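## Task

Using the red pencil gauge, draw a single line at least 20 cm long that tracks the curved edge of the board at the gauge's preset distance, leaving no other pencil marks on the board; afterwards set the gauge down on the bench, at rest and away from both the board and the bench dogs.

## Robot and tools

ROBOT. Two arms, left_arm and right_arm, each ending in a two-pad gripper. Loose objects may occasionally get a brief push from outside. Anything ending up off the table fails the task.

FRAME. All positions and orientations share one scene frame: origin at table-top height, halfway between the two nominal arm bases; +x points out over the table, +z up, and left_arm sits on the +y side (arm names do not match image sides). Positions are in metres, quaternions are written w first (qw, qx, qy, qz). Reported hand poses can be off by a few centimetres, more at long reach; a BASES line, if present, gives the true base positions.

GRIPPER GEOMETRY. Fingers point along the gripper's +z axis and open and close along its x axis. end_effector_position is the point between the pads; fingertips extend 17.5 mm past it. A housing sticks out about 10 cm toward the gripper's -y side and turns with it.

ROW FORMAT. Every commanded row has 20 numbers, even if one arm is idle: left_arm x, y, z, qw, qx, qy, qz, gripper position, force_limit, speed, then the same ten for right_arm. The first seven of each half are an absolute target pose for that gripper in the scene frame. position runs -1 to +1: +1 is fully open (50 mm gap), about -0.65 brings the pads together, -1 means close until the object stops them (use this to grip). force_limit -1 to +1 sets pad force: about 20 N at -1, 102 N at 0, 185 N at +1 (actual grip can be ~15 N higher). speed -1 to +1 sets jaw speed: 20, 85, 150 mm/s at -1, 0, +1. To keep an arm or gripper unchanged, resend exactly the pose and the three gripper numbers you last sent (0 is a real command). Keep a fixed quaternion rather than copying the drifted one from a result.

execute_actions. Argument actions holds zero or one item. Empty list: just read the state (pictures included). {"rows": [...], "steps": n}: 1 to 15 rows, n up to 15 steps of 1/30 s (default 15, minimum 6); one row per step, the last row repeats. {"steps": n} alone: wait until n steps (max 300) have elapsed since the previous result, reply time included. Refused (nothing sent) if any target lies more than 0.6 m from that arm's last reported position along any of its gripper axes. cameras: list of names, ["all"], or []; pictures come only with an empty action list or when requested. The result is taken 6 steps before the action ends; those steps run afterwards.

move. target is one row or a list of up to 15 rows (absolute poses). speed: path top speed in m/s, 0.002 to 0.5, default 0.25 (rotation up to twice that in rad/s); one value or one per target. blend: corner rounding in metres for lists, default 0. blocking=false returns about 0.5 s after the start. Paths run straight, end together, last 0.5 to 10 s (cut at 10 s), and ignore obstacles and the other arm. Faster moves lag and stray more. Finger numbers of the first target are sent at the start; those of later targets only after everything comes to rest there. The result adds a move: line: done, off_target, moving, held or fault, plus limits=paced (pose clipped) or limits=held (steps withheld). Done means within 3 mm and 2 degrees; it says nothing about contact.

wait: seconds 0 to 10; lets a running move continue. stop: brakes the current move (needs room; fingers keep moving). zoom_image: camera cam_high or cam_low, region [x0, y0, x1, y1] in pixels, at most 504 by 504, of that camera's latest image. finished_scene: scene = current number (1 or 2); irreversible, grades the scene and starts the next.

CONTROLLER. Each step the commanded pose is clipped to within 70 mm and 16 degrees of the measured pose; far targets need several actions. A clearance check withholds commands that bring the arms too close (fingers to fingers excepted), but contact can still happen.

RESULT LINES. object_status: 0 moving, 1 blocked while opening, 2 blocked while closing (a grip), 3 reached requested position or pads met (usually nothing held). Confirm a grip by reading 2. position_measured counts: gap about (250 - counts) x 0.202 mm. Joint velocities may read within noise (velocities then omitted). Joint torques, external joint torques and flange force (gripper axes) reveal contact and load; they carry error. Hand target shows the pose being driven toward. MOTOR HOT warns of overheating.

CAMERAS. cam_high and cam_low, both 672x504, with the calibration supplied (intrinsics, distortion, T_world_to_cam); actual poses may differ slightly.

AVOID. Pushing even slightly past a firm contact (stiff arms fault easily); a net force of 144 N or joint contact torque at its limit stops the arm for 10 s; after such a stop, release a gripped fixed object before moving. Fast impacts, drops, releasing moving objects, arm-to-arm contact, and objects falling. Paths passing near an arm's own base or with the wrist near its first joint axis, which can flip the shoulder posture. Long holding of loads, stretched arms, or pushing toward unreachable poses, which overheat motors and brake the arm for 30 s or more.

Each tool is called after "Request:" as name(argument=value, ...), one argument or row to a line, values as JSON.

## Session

Request:
execute_actions(
  actions=[],
  cameras=["all"],
)

Request:
zoom_image(
  camera="cam_high",
  region=[200, 180, 420, 340],
)

Scene clock: 0.00 s of 4800.00 s.
left_arm: end_effector_position=(+0.9637, +0.0489, +0.1349) position_measured=3 object_status=3 end_effector_quat_wxyz=(+0.095, +0.818, +0.566, +0.045) | right_arm: end_effector_position=(+0.6677, -0.5079, +0.2682) position_measured=3 object_status=3 end_effector_quat_wxyz=(+0.041, +0.969, +0.124, -0.210)
Joint positions: left_arm=[-0.381 0.886 0.911 -0.033 1.137 -0.003] | right_arm=[0.179 0.572 1.254 -0.07 1.74 1.474]
Joint velocities: within noise
Joint torques (N m): no reading
External joint torques (N m): no reading
Flange force (N): no reading
Hand target: left_arm +0.9637, +0.0489, +0.1349; +0.095, +0.818, +0.566, +0.045 | right_arm +0.6677, -0.5079, +0.2682; +0.041, +0.969, +0.124, -0.210

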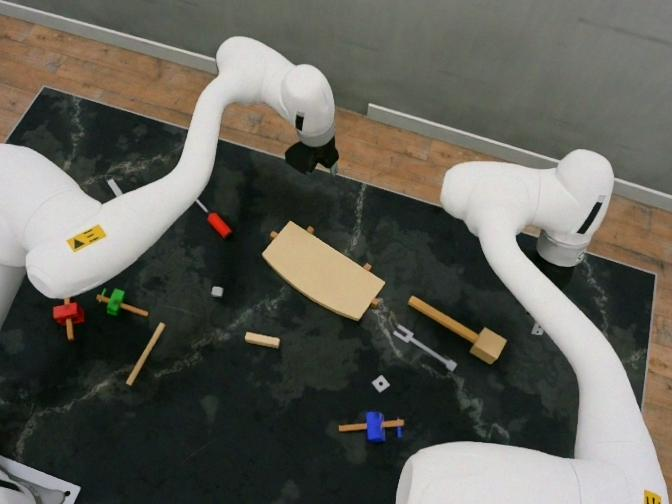

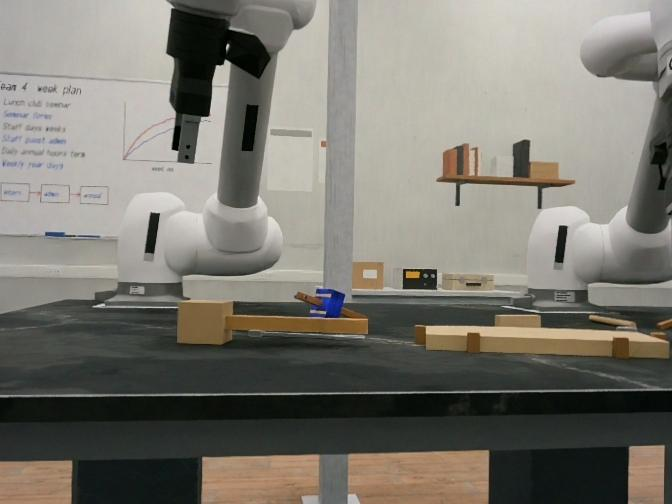

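Scaled by 2.291 from the camera's 672x504 image, which has a finer 960x720 frame.

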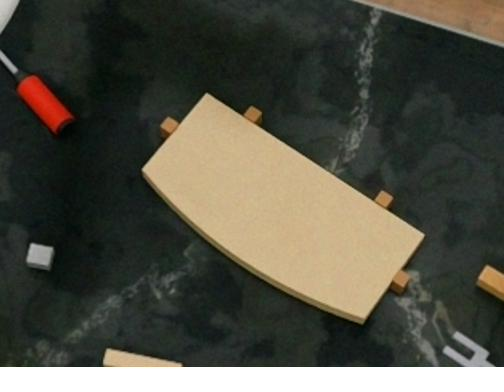

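Request:
zoom_image(
  camera="cam_high",
  region=[30, 270, 190, 400],
)

Request:
zoom_image(
  camera="cam_high",
  region=[45, 290, 95, 345],
)

Request:
zoom_image(
  camera="cam_low",
  region=[572, 290, 672, 350],
)

Request:
zoom_image(
  camera="cam_high",
  region=[320, 280, 500, 450],
)

Scaled by 3.150 from the camera's 672x504 image, which has a finer 960x720 frame.

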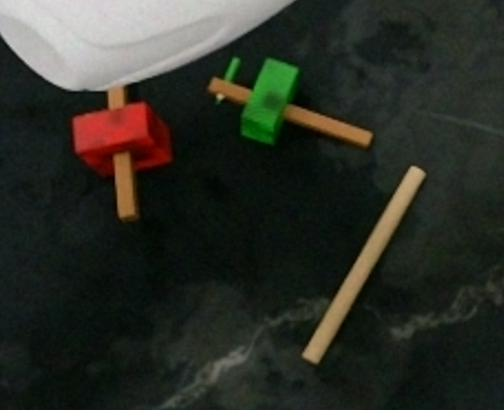

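Scaled by 9.164 from the camera's 672x504 image, which has a finer 960x720 frame.

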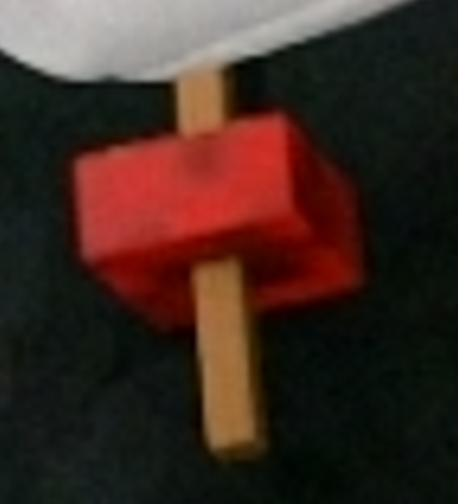

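Scaled by 5.040 from the camera's 672x504 image, which has a finer 960x720 frame.

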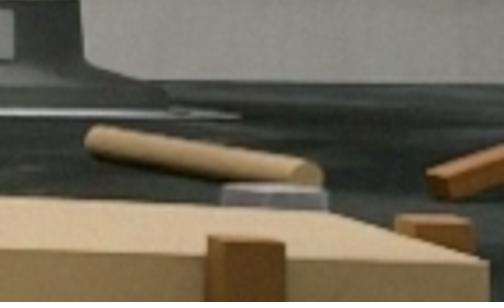

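Scaled by 2.800 from the camera's 672x504 image, which has a finer 960x720 frame.

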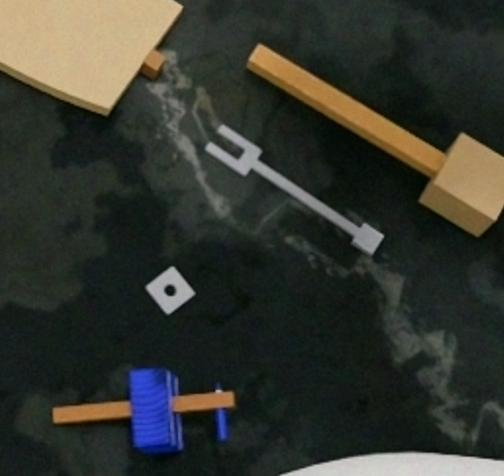

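Request:
move(
  target=[
    [0.8,0.15,0.25,0,0.707,0.707,0,-1,-1,0,0.6677,-0.5079,0.2682,0.041,0.969,0.124,-0.210,1,-1,0],
    [0.62,0.38,0.25,0,0,1,0,-1,-1,0,0.5,-0.6,0.3,0,1,0,0,1,-1,0],
  ],
  blend=0.08,
)

Request:
zoom_image(
  camera="cam_high",
  region=[35, 270, 175, 390],
)

Request:
zoom_image(
  camera="cam_high",
  region=[45, 280, 95, 345],
)

Scene clock: 5.77 s of 4800.00 s.
left_arm: end_effector_position=(+0.6200, +0.3799, +0.2500) position_measured=251 object_status=3 end_effector_quat_wxyz=(+0.000, +0.000, +1.000, +0.000) end_effector_velocity=(-0.001, +0.002, +0.000) end_effector_angular_velocity=(+0.000, -0.002, +0.007) | right_arm: end_effector_position=(+0.5000, -0.6000, +0.3000) position_measured=3 object_status=3 end_effector_quat_wxyz=(+0.000, +1.000, +0.000, +0.000)
Joint positions: left_arm=[-0.12 0.258 1.7 0 1.183 -1.684] | right_arm=[0.032 0.079 1.819 0 1.243 1.578]
Joint velocities: left_arm=[0.002 -0.002 0.002 0.001 -0.001 -0.005] | right_arm=[within noise]
Joint torques (N m): left_arm=[-2.94 -68.05 -41.48 3.97 0.11 0.05] | right_arm=[0.25 -49.63 -39.37 4.01 -0.01 -0.37]
External joint torques (N m): left_arm=[3.11 1.43 1.73 -0.08 -0.12 -0.05] | right_arm=[-0.31 -0.5 -2.29 0.2 0.01 0.37]
Flange force (N): left_arm=[0.8 4.6 3.1] | right_arm=[3.2 -0.3 -3.3]
Hand target: left_arm +0.6200, +0.3800, +0.2500; +0.000, +0.000, +1.000, +0.000 | right_arm +0.5000, -0.6000, +0.3000; +0.000, +1.000, +0.000, +0.000
Off the commanded pose: left_arm 0.000 m, 0 deg | right_arm 0.000 m, 0 deg.
Kept back: nothing.
move: done; blend cut to 0 m at target 1

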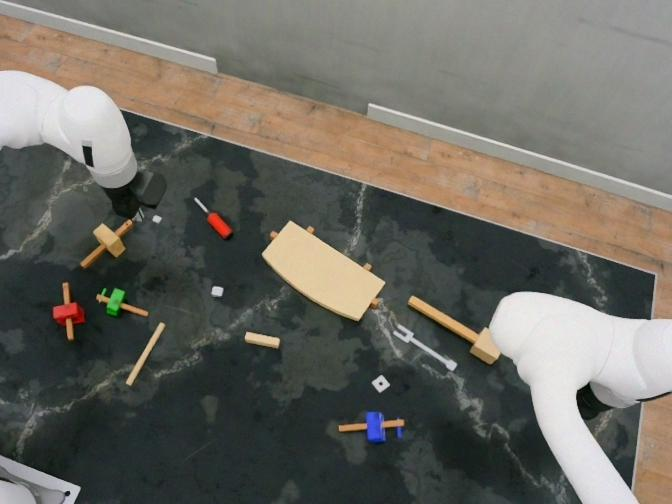

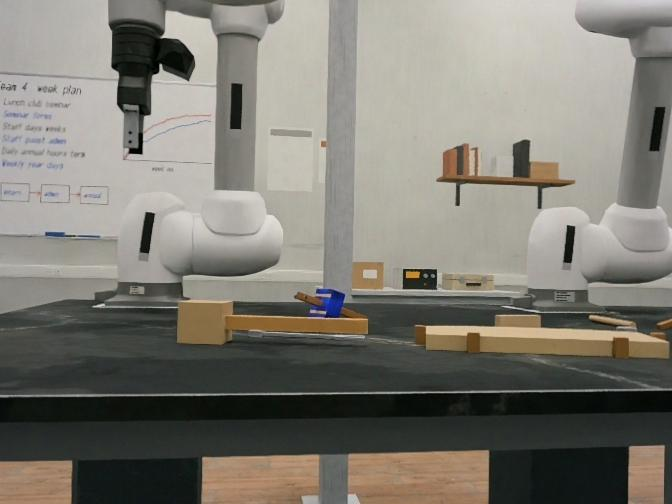

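Scaled by 3.600 from the camera's 672x504 image, which has a finer 960x720 frame.

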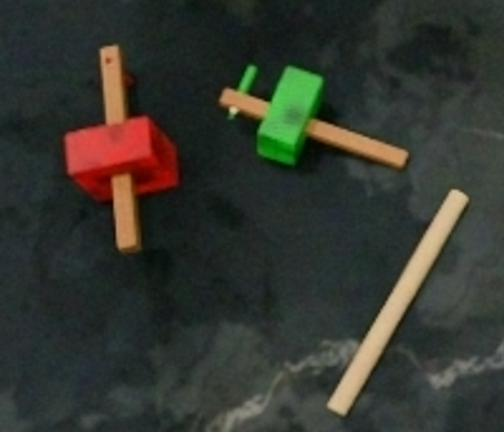

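Scaled by 7.754 from the camera's 672x504 image, which has a finer 960x720 frame.

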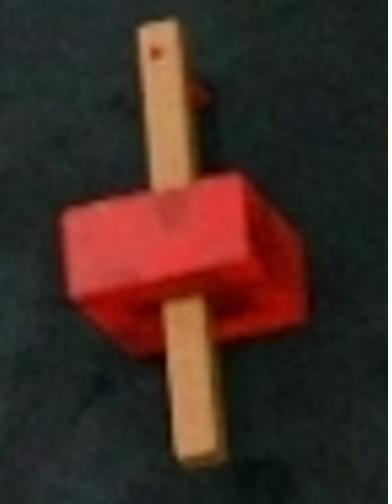

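Request:
zoom_image(
  camera="cam_high",
  region=[95, 170, 175, 240],
)

Scaled by 6.300 from the camera's 672x504 image, which has a finer 960x720 frame.

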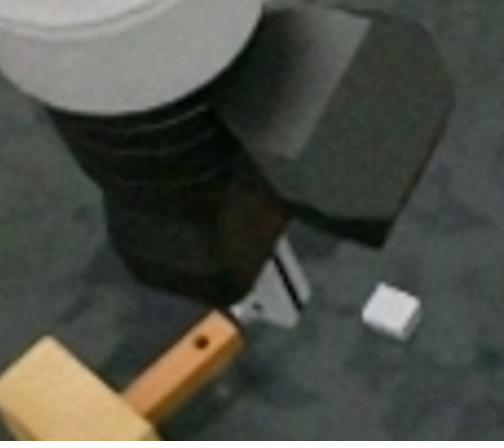

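Request:
move(
  target=[
    [0.47,0.48,0.25,0.2078,0.9373,0.2732,0.0606,0.67,-1,0,0.5,-0.6,0.3,0,1,0,0,1,-1,0],
    [0.3742,0.5664,0.1325,0.2078,0.9373,0.2732,0.0606,0.67,-1,0,0.5,-0.6,0.3,0,1,0,0,1,-1,0],
  ],
  blend=0.04,
)

Request:
zoom_image(
  camera="cam_high",
  region=[20, 260, 120, 350],
)

Request:
zoom_image(
  camera="cam_high",
  region=[250, 210, 400, 330],
)

Scene clock: 16.27 s of 4800.00 s.
left_arm: end_effector_position=(+0.3742, +0.5663, +0.1326) position_measured=52 object_status=3 end_effector_quat_wxyz=(+0.208, +0.937, +0.273, +0.061) | right_arm: end_effector_position=(+0.5000, -0.6000, +0.3000) position_measured=3 object_status=3 end_effector_quat_wxyz=(+0.000, +1.000, +0.000, +0.000)
Joint positions: left_arm=[0.513 0.04 2.268 -0.571 0.896 1.9] | right_arm=[0.032 0.079 1.819 0 1.243 1.578]
Joint velocities: within noise
Joint torques (N m): left_arm=[0.28 -35.46 -31.31 1.75 0.49 -0.21] | right_arm=[0.39 -47.6 -38.75 3.95 -0.16 -0.37]
External joint torques (N m): left_arm=[-0.32 1 1.22 0.01 -0.1 0.21] | right_arm=[-0.55 -2.53 -2.96 0.27 0.15 0.37]
Flange force (N): left_arm=[-0.5 -0.9 3.0] | right_arm=[1.1 0.2 -5.5]
Hand target: left_arm +0.3742, +0.5664, +0.1325; +0.208, +0.937, +0.273, +0.061 | right_arm +0.5000, -0.6000, +0.3000; +0.000, +1.000, +0.000, +0.000
Off the commanded pose: left_arm 0.000 m, 0 deg | right_arm 0.000 m, 0 deg.
Kept back: nothing.
move: done; blend cut to 0 m at target 1

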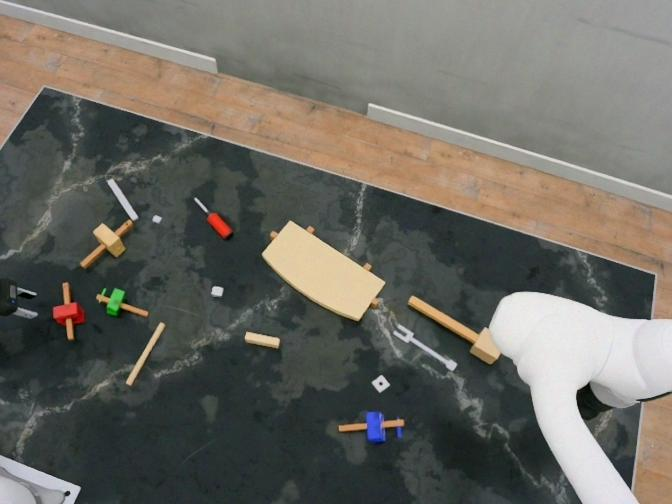

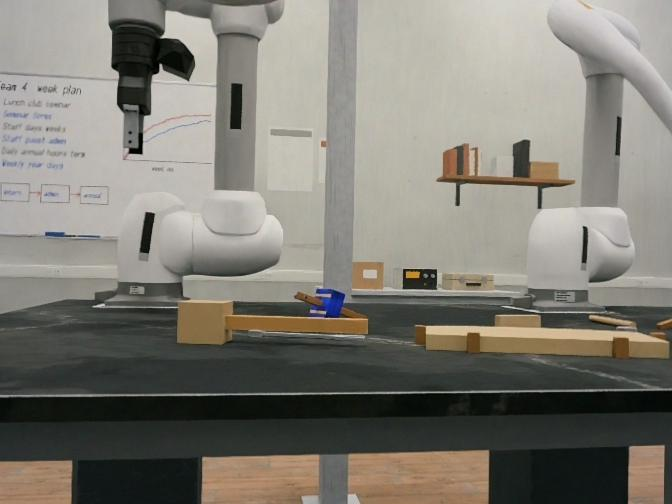

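Scaled by 5.040 from the camera's 672x504 image, which has a finer 960x720 frame.

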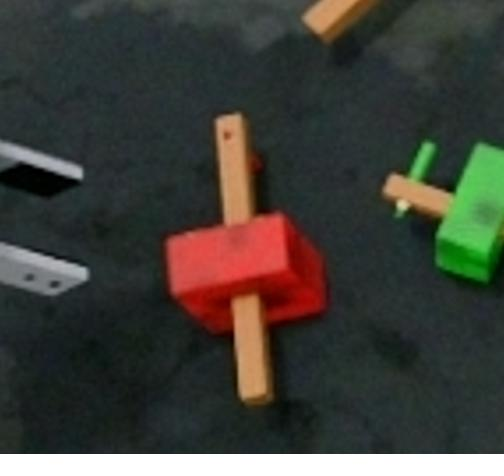

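Scaled by 3.360 from the camera's 672x504 image, which has a finer 960x720 frame.

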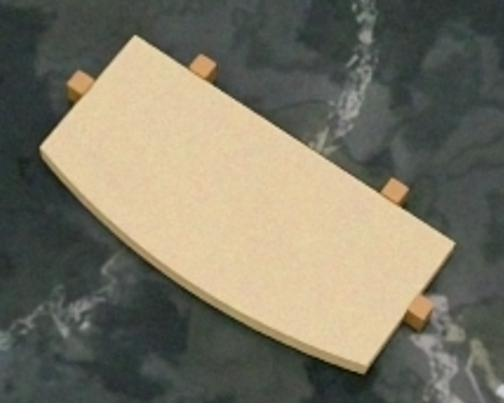

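Request:
move(
  target=[0.3903,0.5339,0.061,0.2078,0.9373,0.2732,0.0606,0.67,-1,0,0.5,-0.6,0.3,0,1,0,0,1,-1,0],
  speed=0.08,
  cameras=["cam_high"],
)

Request:
zoom_image(
  camera="cam_high",
  region=[30, 270, 100, 350],
)

Scene clock: 18.13 s of 4800.00 s.
left_arm: end_effector_position=(+0.3903, +0.5339, +0.0611) position_measured=52 object_status=3 end_effector_quat_wxyz=(+0.208, +0.937, +0.273, +0.061) | right_arm: end_effector_position=(+0.5000, -0.6000, +0.3000) position_measured=3 object_status=3 end_effector_quat_wxyz=(+0.000, +1.000, +0.000, +0.000)
Joint positions: left_arm=[0.43 0.149 2.332 -0.685 0.724 1.976] | right_arm=[0.032 0.079 1.819 0 1.243 1.578]
Joint velocities: within noise
Joint torques (N m): left_arm=[-1.62 -40.6 -24.89 1.61 0.36 -0.23] | right_arm=[0.42 -47.41 -38.79 3.98 -0.14 -0.38]
External joint torques (N m): left_arm=[1.67 0.66 0.57 -0.31 0.11 0.23] | right_arm=[-0.62 -2.86 -2.91 0.24 0.13 0.38]
Flange force (N): left_arm=[0.3 -4.8 0.5] | right_arm=[0.5 0.4 -5.6]
Hand target: left_arm +0.3903, +0.5339, +0.0610; +0.208, +0.937, +0.273, +0.061 | right_arm +0.5000, -0.6000, +0.3000; +0.000, +1.000, +0.000, +0.000
Off the commanded pose: left_arm 0.000 m, 0 deg | right_arm 0.000 m, 0 deg.
Kept back: nothing.
move: done
Images, in order (width x height): cam_high 672x504.

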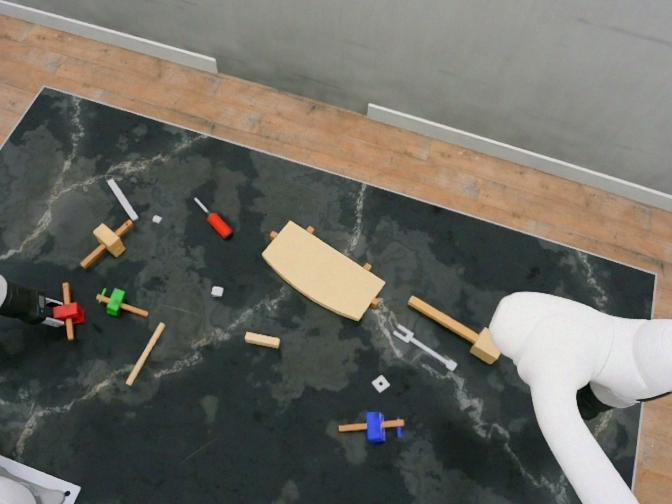

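Scaled by 6.300 from the camera's 672x504 image, which has a finer 960x720 frame.

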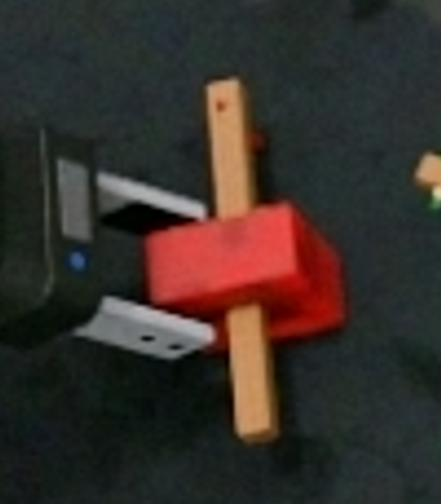

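Request:
move(
  target=[
    [0.3903,0.5339,0.061,0.2078,0.9373,0.2732,0.0606,-1,-0.7,-0.7,0.5,-0.6,0.3,0,1,0,0,1,-1,0],
    [0.3903,0.5339,0.15,0.2078,0.9373,0.2732,0.0606,-1,-0.7,-0.7,0.5,-0.6,0.3,0,1,0,0,1,-1,0],
    [0.45,0.4,0.25,0.2078,0.9373,0.2732,0.0606,-1,-0.7,-0.7,0.5,-0.6,0.3,0,1,0,0,1,-1,0],
  ],
  speed=[0.05,0.1,0.2],
  blend=[0,0.03,0],
)

Request:
zoom_image(
  camera="cam_high",
  region=[50, 230, 150, 330],
)

Scene clock: 21.50 s of 4800.00 s.
left_arm: end_effector_position=(+0.4499, +0.4001, +0.2501) position_measured=108 object_status=2 end_effector_quat_wxyz=(+0.208, +0.937, +0.273, +0.061) | right_arm: end_effector_position=(+0.5000, -0.6000, +0.3000) position_measured=3 object_status=3 end_effector_quat_wxyz=(+0.000, +1.000, +0.000, +0.000)
Joint positions: left_arm=[0.1 -0.082 2.131 -0.485 0.947 1.368] | right_arm=[0.032 0.079 1.819 0 1.243 1.578]
Joint velocities: within noise
Joint torques (N m): left_arm=[-4.81 -30.09 -40.37 2.16 -0.18 -0.45] | right_arm=[0.69 -47.72 -38.73 4 -0.15 -0.39]
External joint torques (N m): left_arm=[4.97 0.61 2.85 0.23 -0.06 0.44] | right_arm=[-0.59 -2.69 -2.91 0.22 0.15 0.39]
Flange force (N): left_arm=[2.3 -12.8 -1.0] | right_arm=[0.8 0.3 -5.5]
Hand target: left_arm +0.4500, +0.4000, +0.2500; +0.208, +0.937, +0.273, +0.061 | right_arm +0.5000, -0.6000, +0.3000; +0.000, +1.000, +0.000, +0.000
Off the commanded pose: left_arm 0.000 m, 0 deg | right_arm 0.000 m, 0 deg.
Kept back: nothing.
move: done

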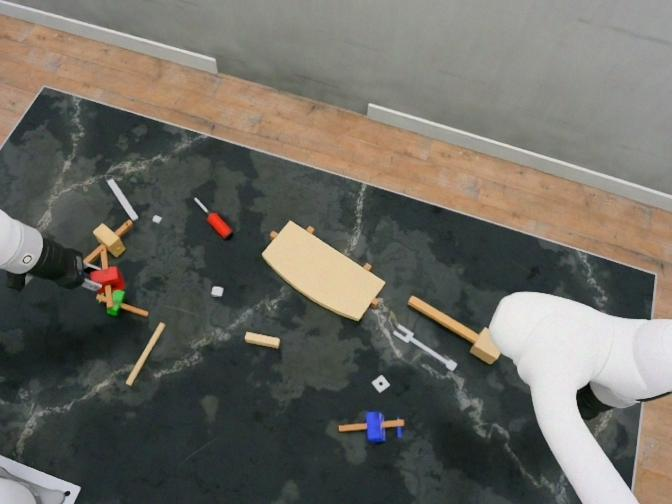

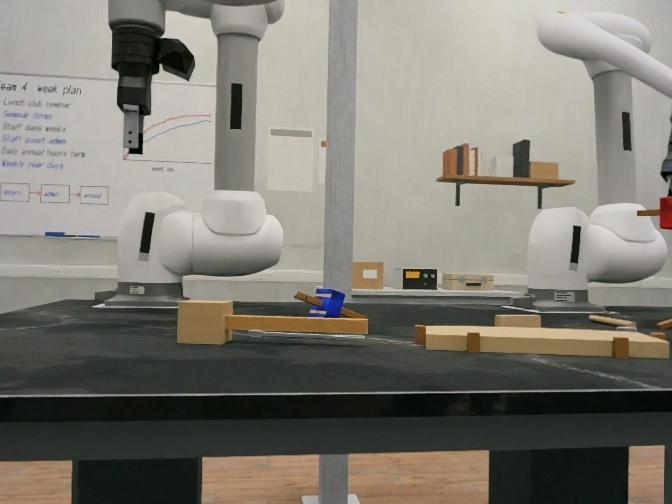

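Scaled by 5.040 from the camera's 672x504 image, which has a finer 960x720 frame.

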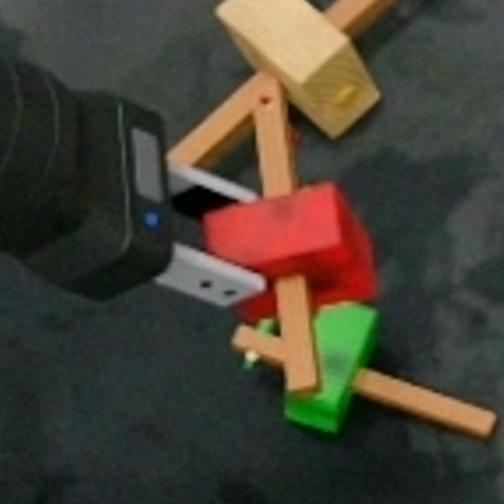

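Request:
move(
  target=[
    [0.45,0.2,0.25,-0.1721,0.9763,0.1285,-0.0227,-1,-0.7,-0.7,0.5,-0.6,0.3,0,1,0,0,1,-1,0],
    [0.38,-0.027,0.15,-0.5373,0.8434,0,0,-1,-0.7,-0.7,0.5,-0.6,0.3,0,1,0,0,1,-1,0],
  ],
  speed=0.2,
  blend=0.05,
)

Request:
zoom_image(
  camera="cam_high",
  region=[200, 320, 340, 440],
)

Request:
zoom_image(
  camera="cam_low",
  region=[400, 200, 540, 340],
)

Scene clock: 29.43 s of 4800.00 s.
left_arm: end_effector_position=(+0.3800, -0.0269, +0.1501) position_measured=108 object_status=2 end_effector_quat_wxyz=(-0.537, +0.843, +0.000, +0.000) | right_arm: end_effector_position=(+0.5000, -0.6000, +0.3000) position_measured=3 object_status=3 end_effector_quat_wxyz=(+0.000, +1.000, +0.000, +0.000)
Joint positions: left_arm=[-1.07 0.702 1.551 0.489 1.926 0.413] | right_arm=[0.032 0.079 1.819 0 1.243 1.578]
Joint velocities: within noise
Joint torques (N m): left_arm=[-1.88 -103.89 -31.77 3.84 2.87 -0.32] | right_arm=[0.48 -47.67 -38.68 3.97 -0.16 -0.36]
External joint torques (N m): left_arm=[2.01 4.62 -0.22 0.1 -0.36 0.32] | right_arm=[-0.51 -2.45 -3.04 0.26 0.15 0.36]
Flange force (N): left_arm=[5.8 6.0 -1.4] | right_arm=[1.4 0.2 -5.5]
Hand target: left_arm +0.3800, -0.0270, +0.1500; -0.537, +0.843, +0.000, +0.000 | right_arm +0.5000, -0.6000, +0.3000; +0.000, +1.000, +0.000, +0.000
Off the commanded pose: left_arm 0.000 m, 0 deg | right_arm 0.000 m, 0 deg.
Kept back: nothing.
move: done; blend cut to 0 m at target 1

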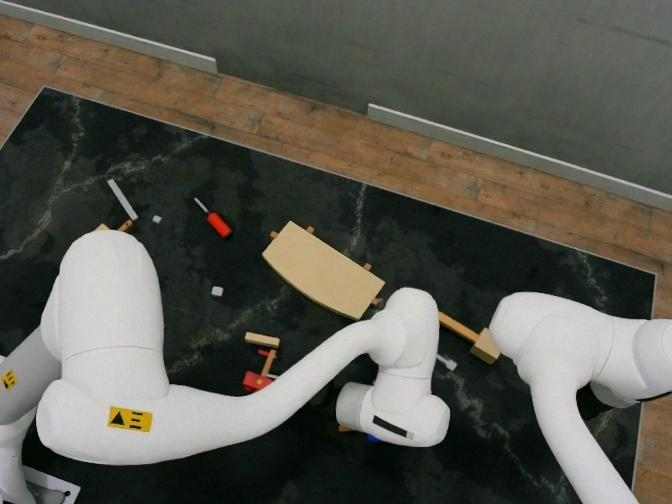

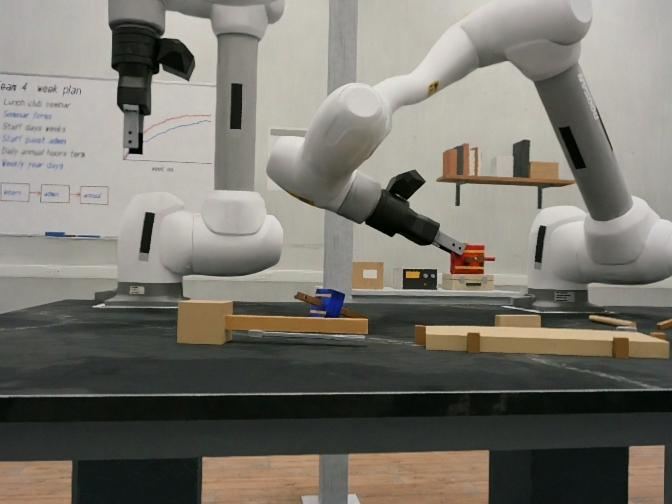

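Scaled by 3.600 from the camera's 672x504 image, which has a finer 960x720 frame.

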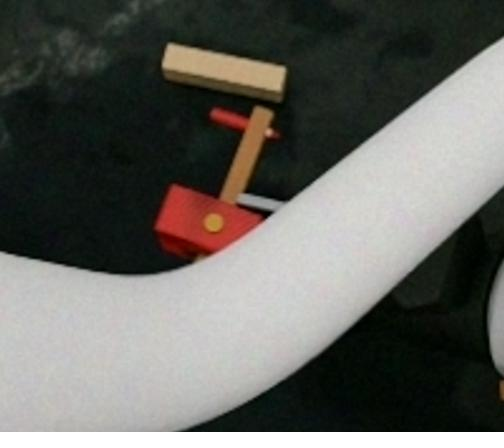

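Scaled by 3.600 from the camera's 672x504 image, which has a finer 960x720 frame.

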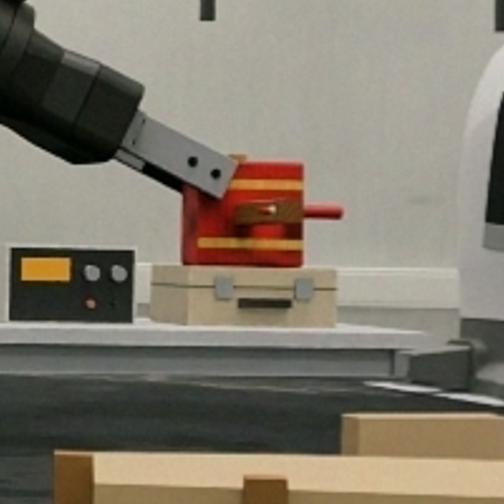

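Request:
move(
  target=[
    [0.38,-0.027,0.056,-0.5373,0.8434,0,0,-1,-0.7,-0.7,0.5,-0.6,0.3,0,1,0,0,1,-1,0],
    [0.38,-0.027,0.0525,-0.5373,0.8434,0,0,-1,-0.7,-0.7,0.5,-0.6,0.3,0,1,0,0,1,-1,0],
  ],
  speed=[0.1,0.01],
  cameras=["cam_low"],
)

Request:
zoom_image(
  camera="cam_low",
  region=[420, 270, 500, 340],
)

Request:
move(
  target=[
    [0.38,-0.027,0.051,-0.5373,0.8434,0,0,-1,-0.7,-0.7,0.5,-0.6,0.3,0,1,0,0,1,-1,0],
  ],
  speed=0.01,
  cameras=[],
)

Scene clock: 31.80 s of 4800.00 s.
left_arm: end_effector_position=(+0.3801, -0.0271, +0.0526) position_measured=108 object_status=2 end_effector_quat_wxyz=(-0.537, +0.843, +0.000, +0.000) | right_arm: end_effector_position=(+0.5000, -0.6000, +0.3000) position_measured=3 object_status=3 end_effector_quat_wxyz=(+0.000, +1.000, +0.000, +0.000)
Joint positions: left_arm=[-1.07 0.809 1.571 0.471 1.813 0.352] | right_arm=[0.032 0.079 1.819 0 1.243 1.578]
Joint velocities: within noise
Joint torques (N m): left_arm=[-6.6 -78.1 -19.1 -4.42 -7.69 -0.04] | right_arm=[0.57 -47.91 -38.67 3.99 -0.15 -0.34]
External joint torques (N m): left_arm=[7.03 -24.81 -9.13 7.93 10.25 0.04] | right_arm=[-0.74 -2 -3 0.23 0.14 0.34]
Flange force (N): left_arm=[15.2 -38.0 -17.8] | right_arm=[2.0 0.6 -5.2]
Hand target: left_arm +0.3800, -0.0270, +0.0525; -0.537, +0.843, +0.000, +0.000 | right_arm +0.5000, -0.6000, +0.3000; +0.000, +1.000, +0.000, +0.000
Off the commanded pose: left_arm 0.000 m, 0 deg | right_arm 0.000 m, 0 deg.
Kept back: nothing.
move: done
Images, in order (width x height): cam_low 672x504.

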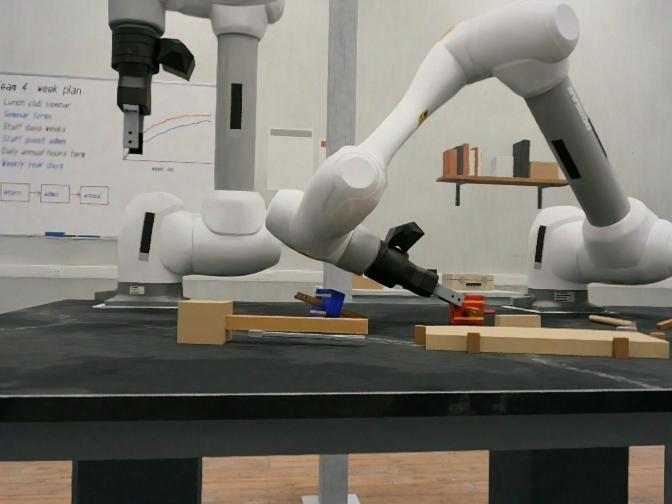

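Scaled by 6.300 from the camera's 672x504 image, which has a finer 960x720 frame.

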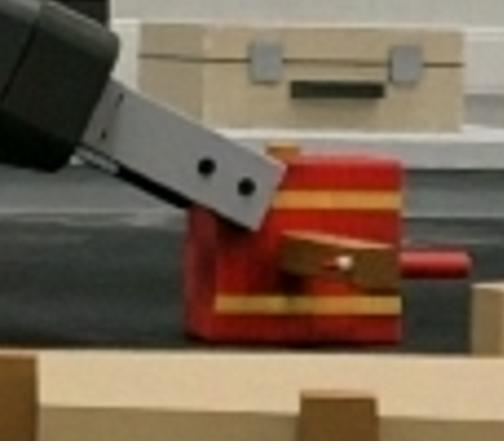

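Scene clock: 32.50 s of 4800.00 s.
left_arm: end_effector_position=(+0.3800, -0.0270, +0.0510) position_measured=108 object_status=2 end_effector_quat_wxyz=(-0.537, +0.843, +0.000, +0.000) | right_arm: end_effector_position=(+0.5000, -0.6000, +0.3000) position_measured=3 object_status=3 end_effector_quat_wxyz=(+0.000, +1.000, +0.000, +0.000)
Joint positions: left_arm=[-1.07 0.811 1.571 0.47 1.812 0.351] | right_arm=[0.032 0.079 1.819 0 1.243 1.578]
Joint velocities: within noise
Joint torques (N m): left_arm=[-7.04 -78.01 -15.37 -5.47 -6.87 0.06] | right_arm=[0.73 -47.67 -38.66 3.98 -0.12 -0.36]
External joint torques (N m): left_arm=[6.86 -25.4 -13.02 9 9.43 -0.06] | right_arm=[-0.71 -2.72 -3.12 0.25 0.11 0.36]
Flange force (N): left_arm=[20.3 -35.5 -23.4] | right_arm=[1.1 0.5 -5.7]
Hand target: left_arm +0.3800, -0.0270, +0.0510; -0.537, +0.843, +0.000, +0.000 | right_arm +0.5000, -0.6000, +0.3000; +0.000, +1.000, +0.000, +0.000
Off the commanded pose: left_arm 0.000 m, 0 deg | right_arm 0.000 m, 0 deg.
Kept back: nothing.
move: done
No camera images: "cameras" was empty.

Request:
move(
  target=[
    [0.38,-0.027,0.053,-0.5373,0.8434,0,0,-1,-0.7,-0.7,0.5,-0.6,0.3,0,1,0,0,1,-1,0],
    [0.38,-0.027,0.053,-0.5373,0.8434,0,0,0.8,-0.7,-0.8,0.5,-0.6,0.3,0,1,0,0,1,-1,0],
    [0.38,-0.109,0.091,-0.5373,0.8434,0,0,0.8,-0.7,-0.8,0.5,-0.6,0.3,0,1,0,0,1,-1,0],
    [0.42,-0.05,0.28,0,1,0,0,0.8,-0.7,-0.8,0.5,-0.6,0.3,0,1,0,0,1,-1,0],
    [0.42,0.15,0.28,0,0.707,0.707,0,0.8,-0.7,-0.8,0.5,-0.6,0.3,0,1,0,0,1,-1,0],
    [0.45,0.3,0.25,0,0,1,0,0.8,-0.7,-0.8,0.5,-0.6,0.3,0,1,0,0,1,-1,0],
  ],
  speed=[0.02,0.05,0.1,0.3,0.4,0.4],
  blend=[0,0,0.02,0.05,0.05,0],
)

Request:
zoom_image(
  camera="cam_high",
  region=[220, 320, 320, 440],
)

Request:
zoom_image(
  camera="cam_low",
  region=[420, 270, 500, 340],
)

Scene clock: 42.37 s of 4800.00 s.
left_arm: end_effector_position=(+0.4500, +0.3000, +0.2500) position_measured=32 object_status=3 end_effector_quat_wxyz=(+0.000, +0.000, +1.000, +0.000) end_effector_velocity=(+0.000, +0.001, +0.000) end_effector_angular_velocity=(+0.001, +0.000, +0.007) | right_arm: end_effector_position=(+0.5000, -0.6000, +0.3000) position_measured=3 object_status=3 end_effector_quat_wxyz=(+0.000, +1.000, +0.000, +0.000)
Joint positions: left_arm=[-0.31 0.016 1.982 0 1.143 -1.874] | right_arm=[0.032 0.079 1.819 0 1.243 1.578]
Joint velocities: left_arm=[0.002 -0.001 0.001 0.001 0 -0.006] | right_arm=[within noise]
Joint torques (N m): left_arm=[-1.48 -41.63 -39.8 4.02 -0.01 -0.05] | right_arm=[0.73 -47.26 -38.69 4.02 -0.15 -0.34]
External joint torques (N m): left_arm=[1.35 1.09 0.93 -0.22 -0.02 0.05] | right_arm=[-0.62 -3.41 -3.1 0.22 0.15 0.34]
Flange force (N): left_arm=[-1.0 2.5 2.0] | right_arm=[0.0 0.5 -6.1]
Hand target: left_arm +0.4500, +0.3000, +0.2500; +0.000, +0.000, +1.000, +0.000 | right_arm +0.5000, -0.6000, +0.3000; +0.000, +1.000, +0.000, +0.000
Off the commanded pose: left_arm 0.000 m, 0 deg | right_arm 0.000 m, 0 deg.
Kept back: nothing.
move: done

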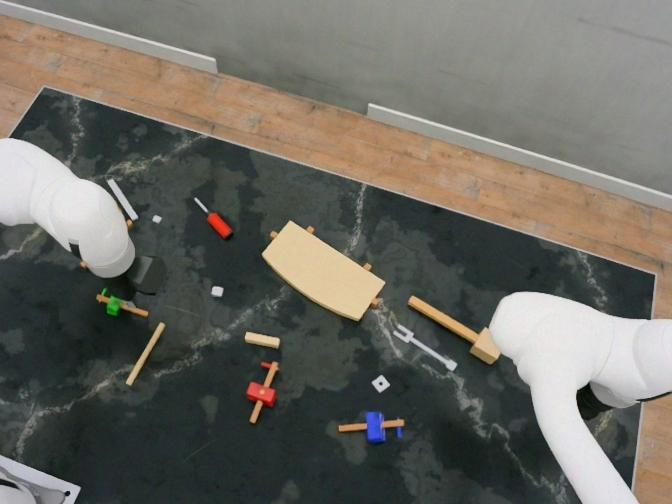

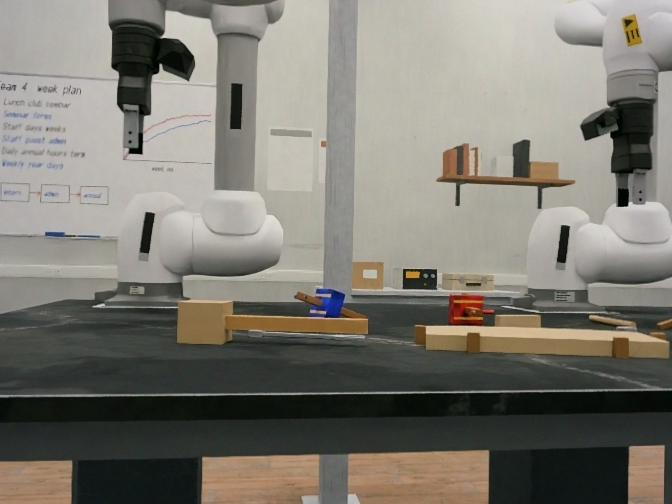

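Scaled by 4.200 from the camera's 672x504 image, which has a finer 960x720 frame.

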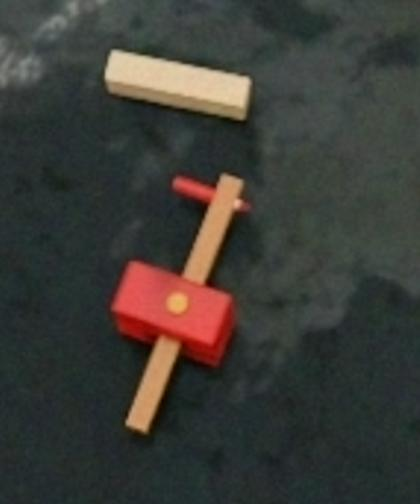

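Scaled by 6.300 from the camera's 672x504 image, which has a finer 960x720 frame.

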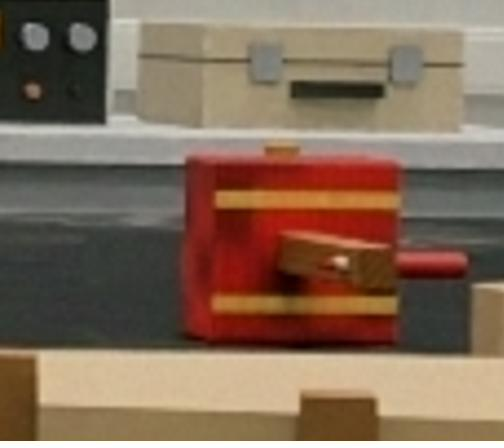

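Request:
move(
  target=[
    [0.40,0.2,0.2,0,0,0.95,-0.312,0.67,-1,0,0.5,-0.6,0.3,0,1,0,0,1,-1,0],
    [0.38,0.0975,0.0905,0,0,0.8434,-0.5373,0.67,-1,0,0.5,-0.6,0.3,0,1,0,0,1,-1,0],
    [0.38,0.025,0.0565,0,0,0.8434,-0.5373,0.67,-1,0,0.5,-0.6,0.3,0,1,0,0,1,-1,0],
  ],
  speed=[0.25,0.15,0.08],
  blend=[0.04,0,0],
)

Request:
zoom_image(
  camera="cam_high",
  region=[210, 350, 290, 430],
)

Request:
zoom_image(
  camera="cam_low",
  region=[420, 270, 500, 340],
)

Scene clock: 48.40 s of 4800.00 s.
left_arm: end_effector_position=(+0.3800, +0.0251, +0.0565) position_measured=52 object_status=3 end_effector_quat_wxyz=(+0.000, +0.000, +0.843, -0.537) | right_arm: end_effector_position=(+0.5000, -0.6000, +0.3000) position_measured=3 object_status=3 end_effector_quat_wxyz=(+0.000, +1.000, +0.000, +0.000)
Joint positions: left_arm=[-0.38 0.458 2.356 -1.778 1.039 -0.355] | right_arm=[0.032 0.079 1.819 0 1.243 1.578]
Joint velocities: within noise
Joint torques (N m): left_arm=[-0.8 -56.85 -10.96 -1.32 2.61 -0.01] | right_arm=[0.4 -47.61 -38.69 4.03 -0.18 -0.38]
External joint torques (N m): left_arm=[0.84 0.19 0.16 0.23 -0.05 0.01] | right_arm=[-0.44 -2.58 -3.09 0.21 0.16 0.38]
Flange force (N): left_arm=[-0.8 1.0 -1.9] | right_arm=[1.3 0.0 -5.7]
Hand target: left_arm +0.3800, +0.0250, +0.0565; +0.000, +0.000, +0.843, -0.537 | right_arm +0.5000, -0.6000, +0.3000; +0.000, +1.000, +0.000, +0.000
Off the commanded pose: left_arm 0.000 m, 0 deg | right_arm 0.000 m, 0 deg.
Kept back: nothing.
move: done; blend cut to 0 m at target 1

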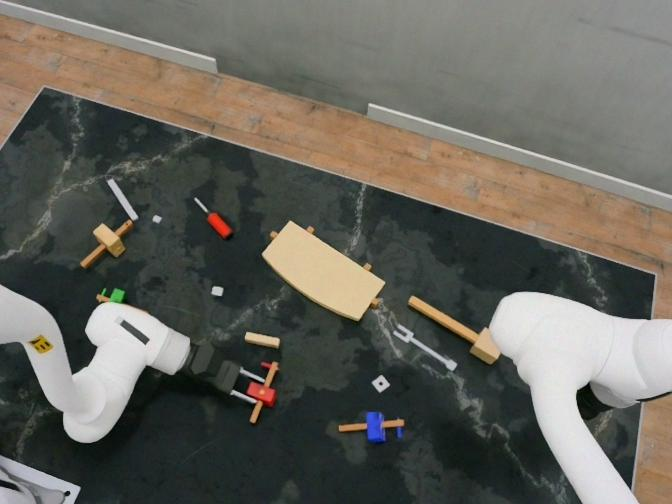

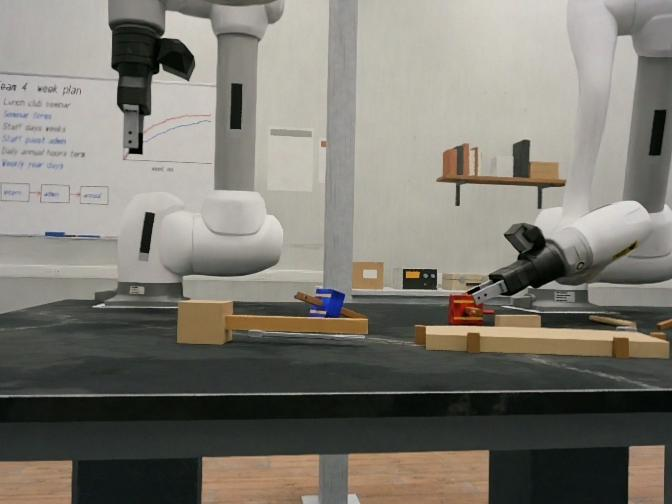

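Scaled by 6.300 from the camera's 672x504 image, which has a finer 960x720 frame.

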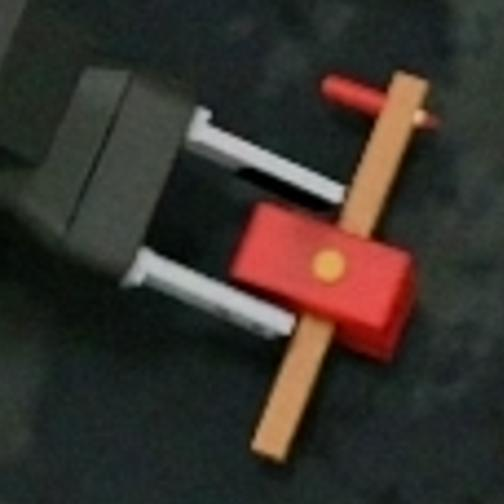

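Scaled by 6.300 from the camera's 672x504 image, which has a finer 960x720 frame.

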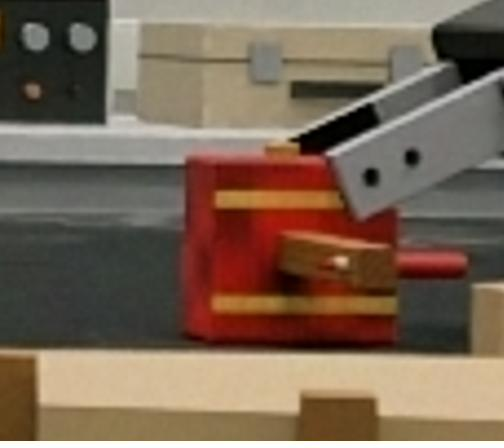

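Same as last time. Close, lift, flip.

Request:
move(
  target=[
    [0.38,0.025,0.0565,0,0,0.8434,-0.5373,-1,-0.4,-0.7,0.5,-0.6,0.3,0,1,0,0,1,-1,0],
    [0.38,0.025,0.12,0,0,0.8434,-0.5373,-1,-0.4,-0.7,0.5,-0.6,0.3,0,1,0,0,1,-1,0],
    [0.40,-0.02,0.16,0,0,0.9763,0.2164,-1,-0.4,-0.7,0.5,-0.6,0.3,0,1,0,0,1,-1,0],
  ],
  speed=[0.05,0.1,0.2],
  blend=[0,0.02,0],
)

Request:
zoom_image(
  camera="cam_low",
  region=[440, 230, 500, 290],
)

Request:
zoom_image(
  camera="cam_high",
  region=[230, 320, 310, 400],
)

Request:
zoom_image(
  camera="cam_low",
  region=[400, 310, 520, 370],
)

Request:
zoom_image(
  camera="cam_high",
  region=[255, 215, 325, 285],
)

Request:
zoom_image(
  camera="cam_high",
  region=[320, 265, 390, 335],
)

Scene clock: 54.43 s of 4800.00 s.
left_arm: end_effector_position=(+0.4000, -0.0200, +0.1600) position_measured=109 object_status=2 end_effector_quat_wxyz=(+0.000, +0.000, +0.976, +0.216) | right_arm: end_effector_position=(+0.5000, -0.6000, +0.3000) position_measured=3 object_status=3 end_effector_quat_wxyz=(+0.000, +1.000, +0.000, +0.000)
Joint positions: left_arm=[-0.946 0.416 1.713 0.257 1.378 -2.607] | right_arm=[0.032 0.079 1.819 0 1.243 1.578]
Joint velocities: within noise
Joint torques (N m): left_arm=[-3.26 -80.2 -38.08 4.37 1.4 -0.19] | right_arm=[0.69 -47.32 -38.79 3.99 -0.17 -0.29]
External joint torques (N m): left_arm=[3.13 2.33 2.25 -0.29 -0.38 0.19] | right_arm=[-0.57 -3.15 -2.92 0.25 0.17 0.29]
Flange force (N): left_arm=[-2.5 1.8 5.6] | right_arm=[0.1 0.5 -5.8]
Hand target: left_arm +0.4000, -0.0200, +0.1600; +0.000, +0.000, +0.976, +0.216 | right_arm +0.5000, -0.6000, +0.3000; +0.000, +1.000, +0.000, +0.000
Off the commanded pose: left_arm 0.000 m, 0 deg | right_arm 0.000 m, 0 deg.
Kept back: nothing.
move: done

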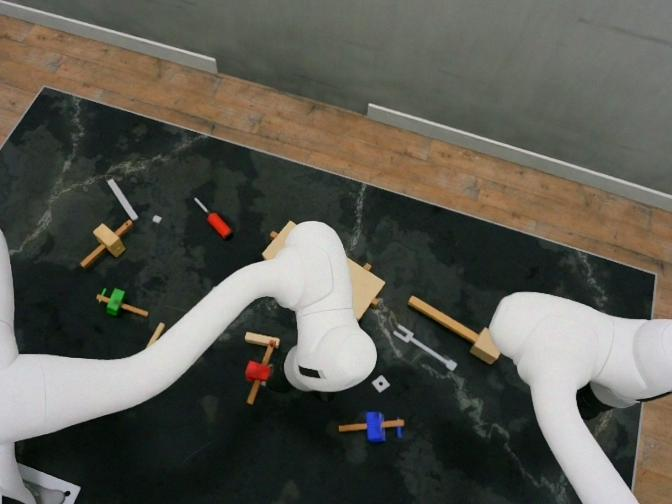

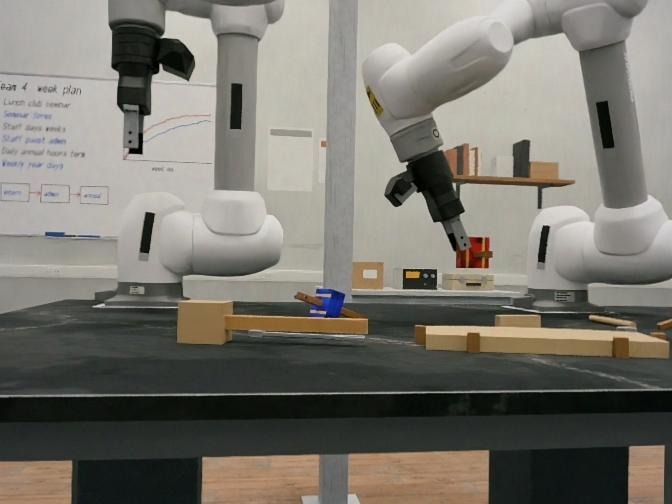

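Scaled by 8.400 from the camera's 672x504 image, which has a finer 960x720 frame.

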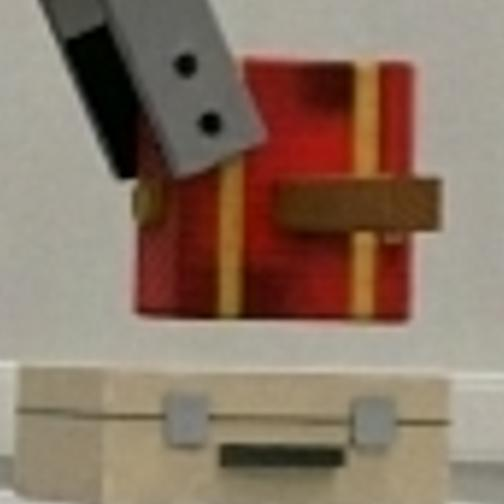

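Scaled by 6.300 from the camera's 672x504 image, which has a finer 960x720 frame.

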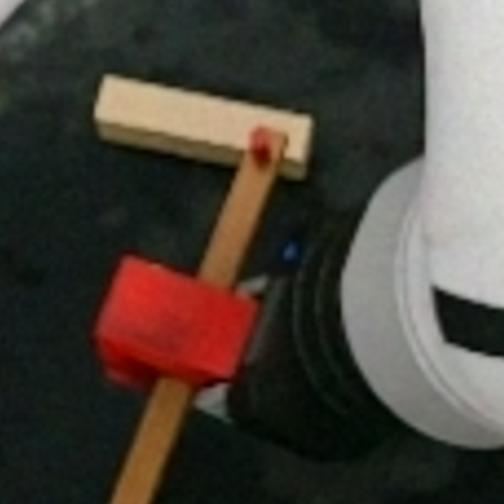

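Scaled by 4.200 from the camera's 672x504 image, which has a finer 960x720 frame.

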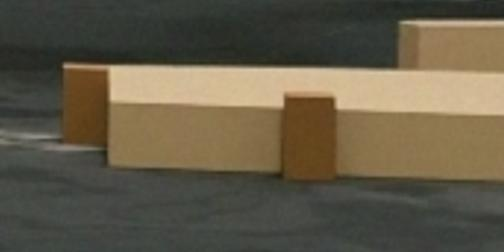

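Scaled by 7.200 from the camera's 672x504 image, which has a finer 960x720 frame.

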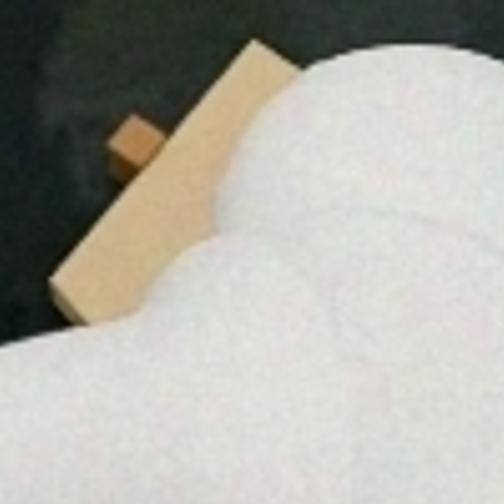

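Scaled by 7.200 from the camera's 672x504 image, which has a finer 960x720 frame.

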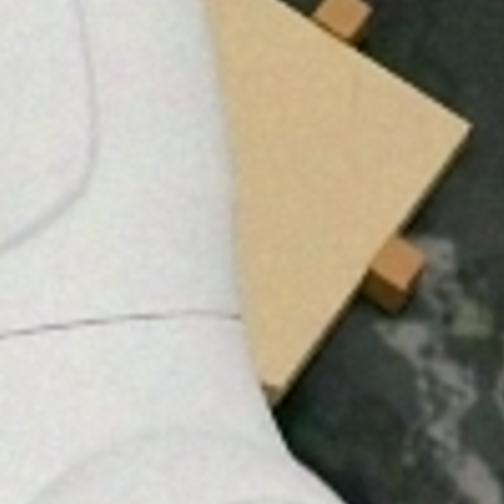

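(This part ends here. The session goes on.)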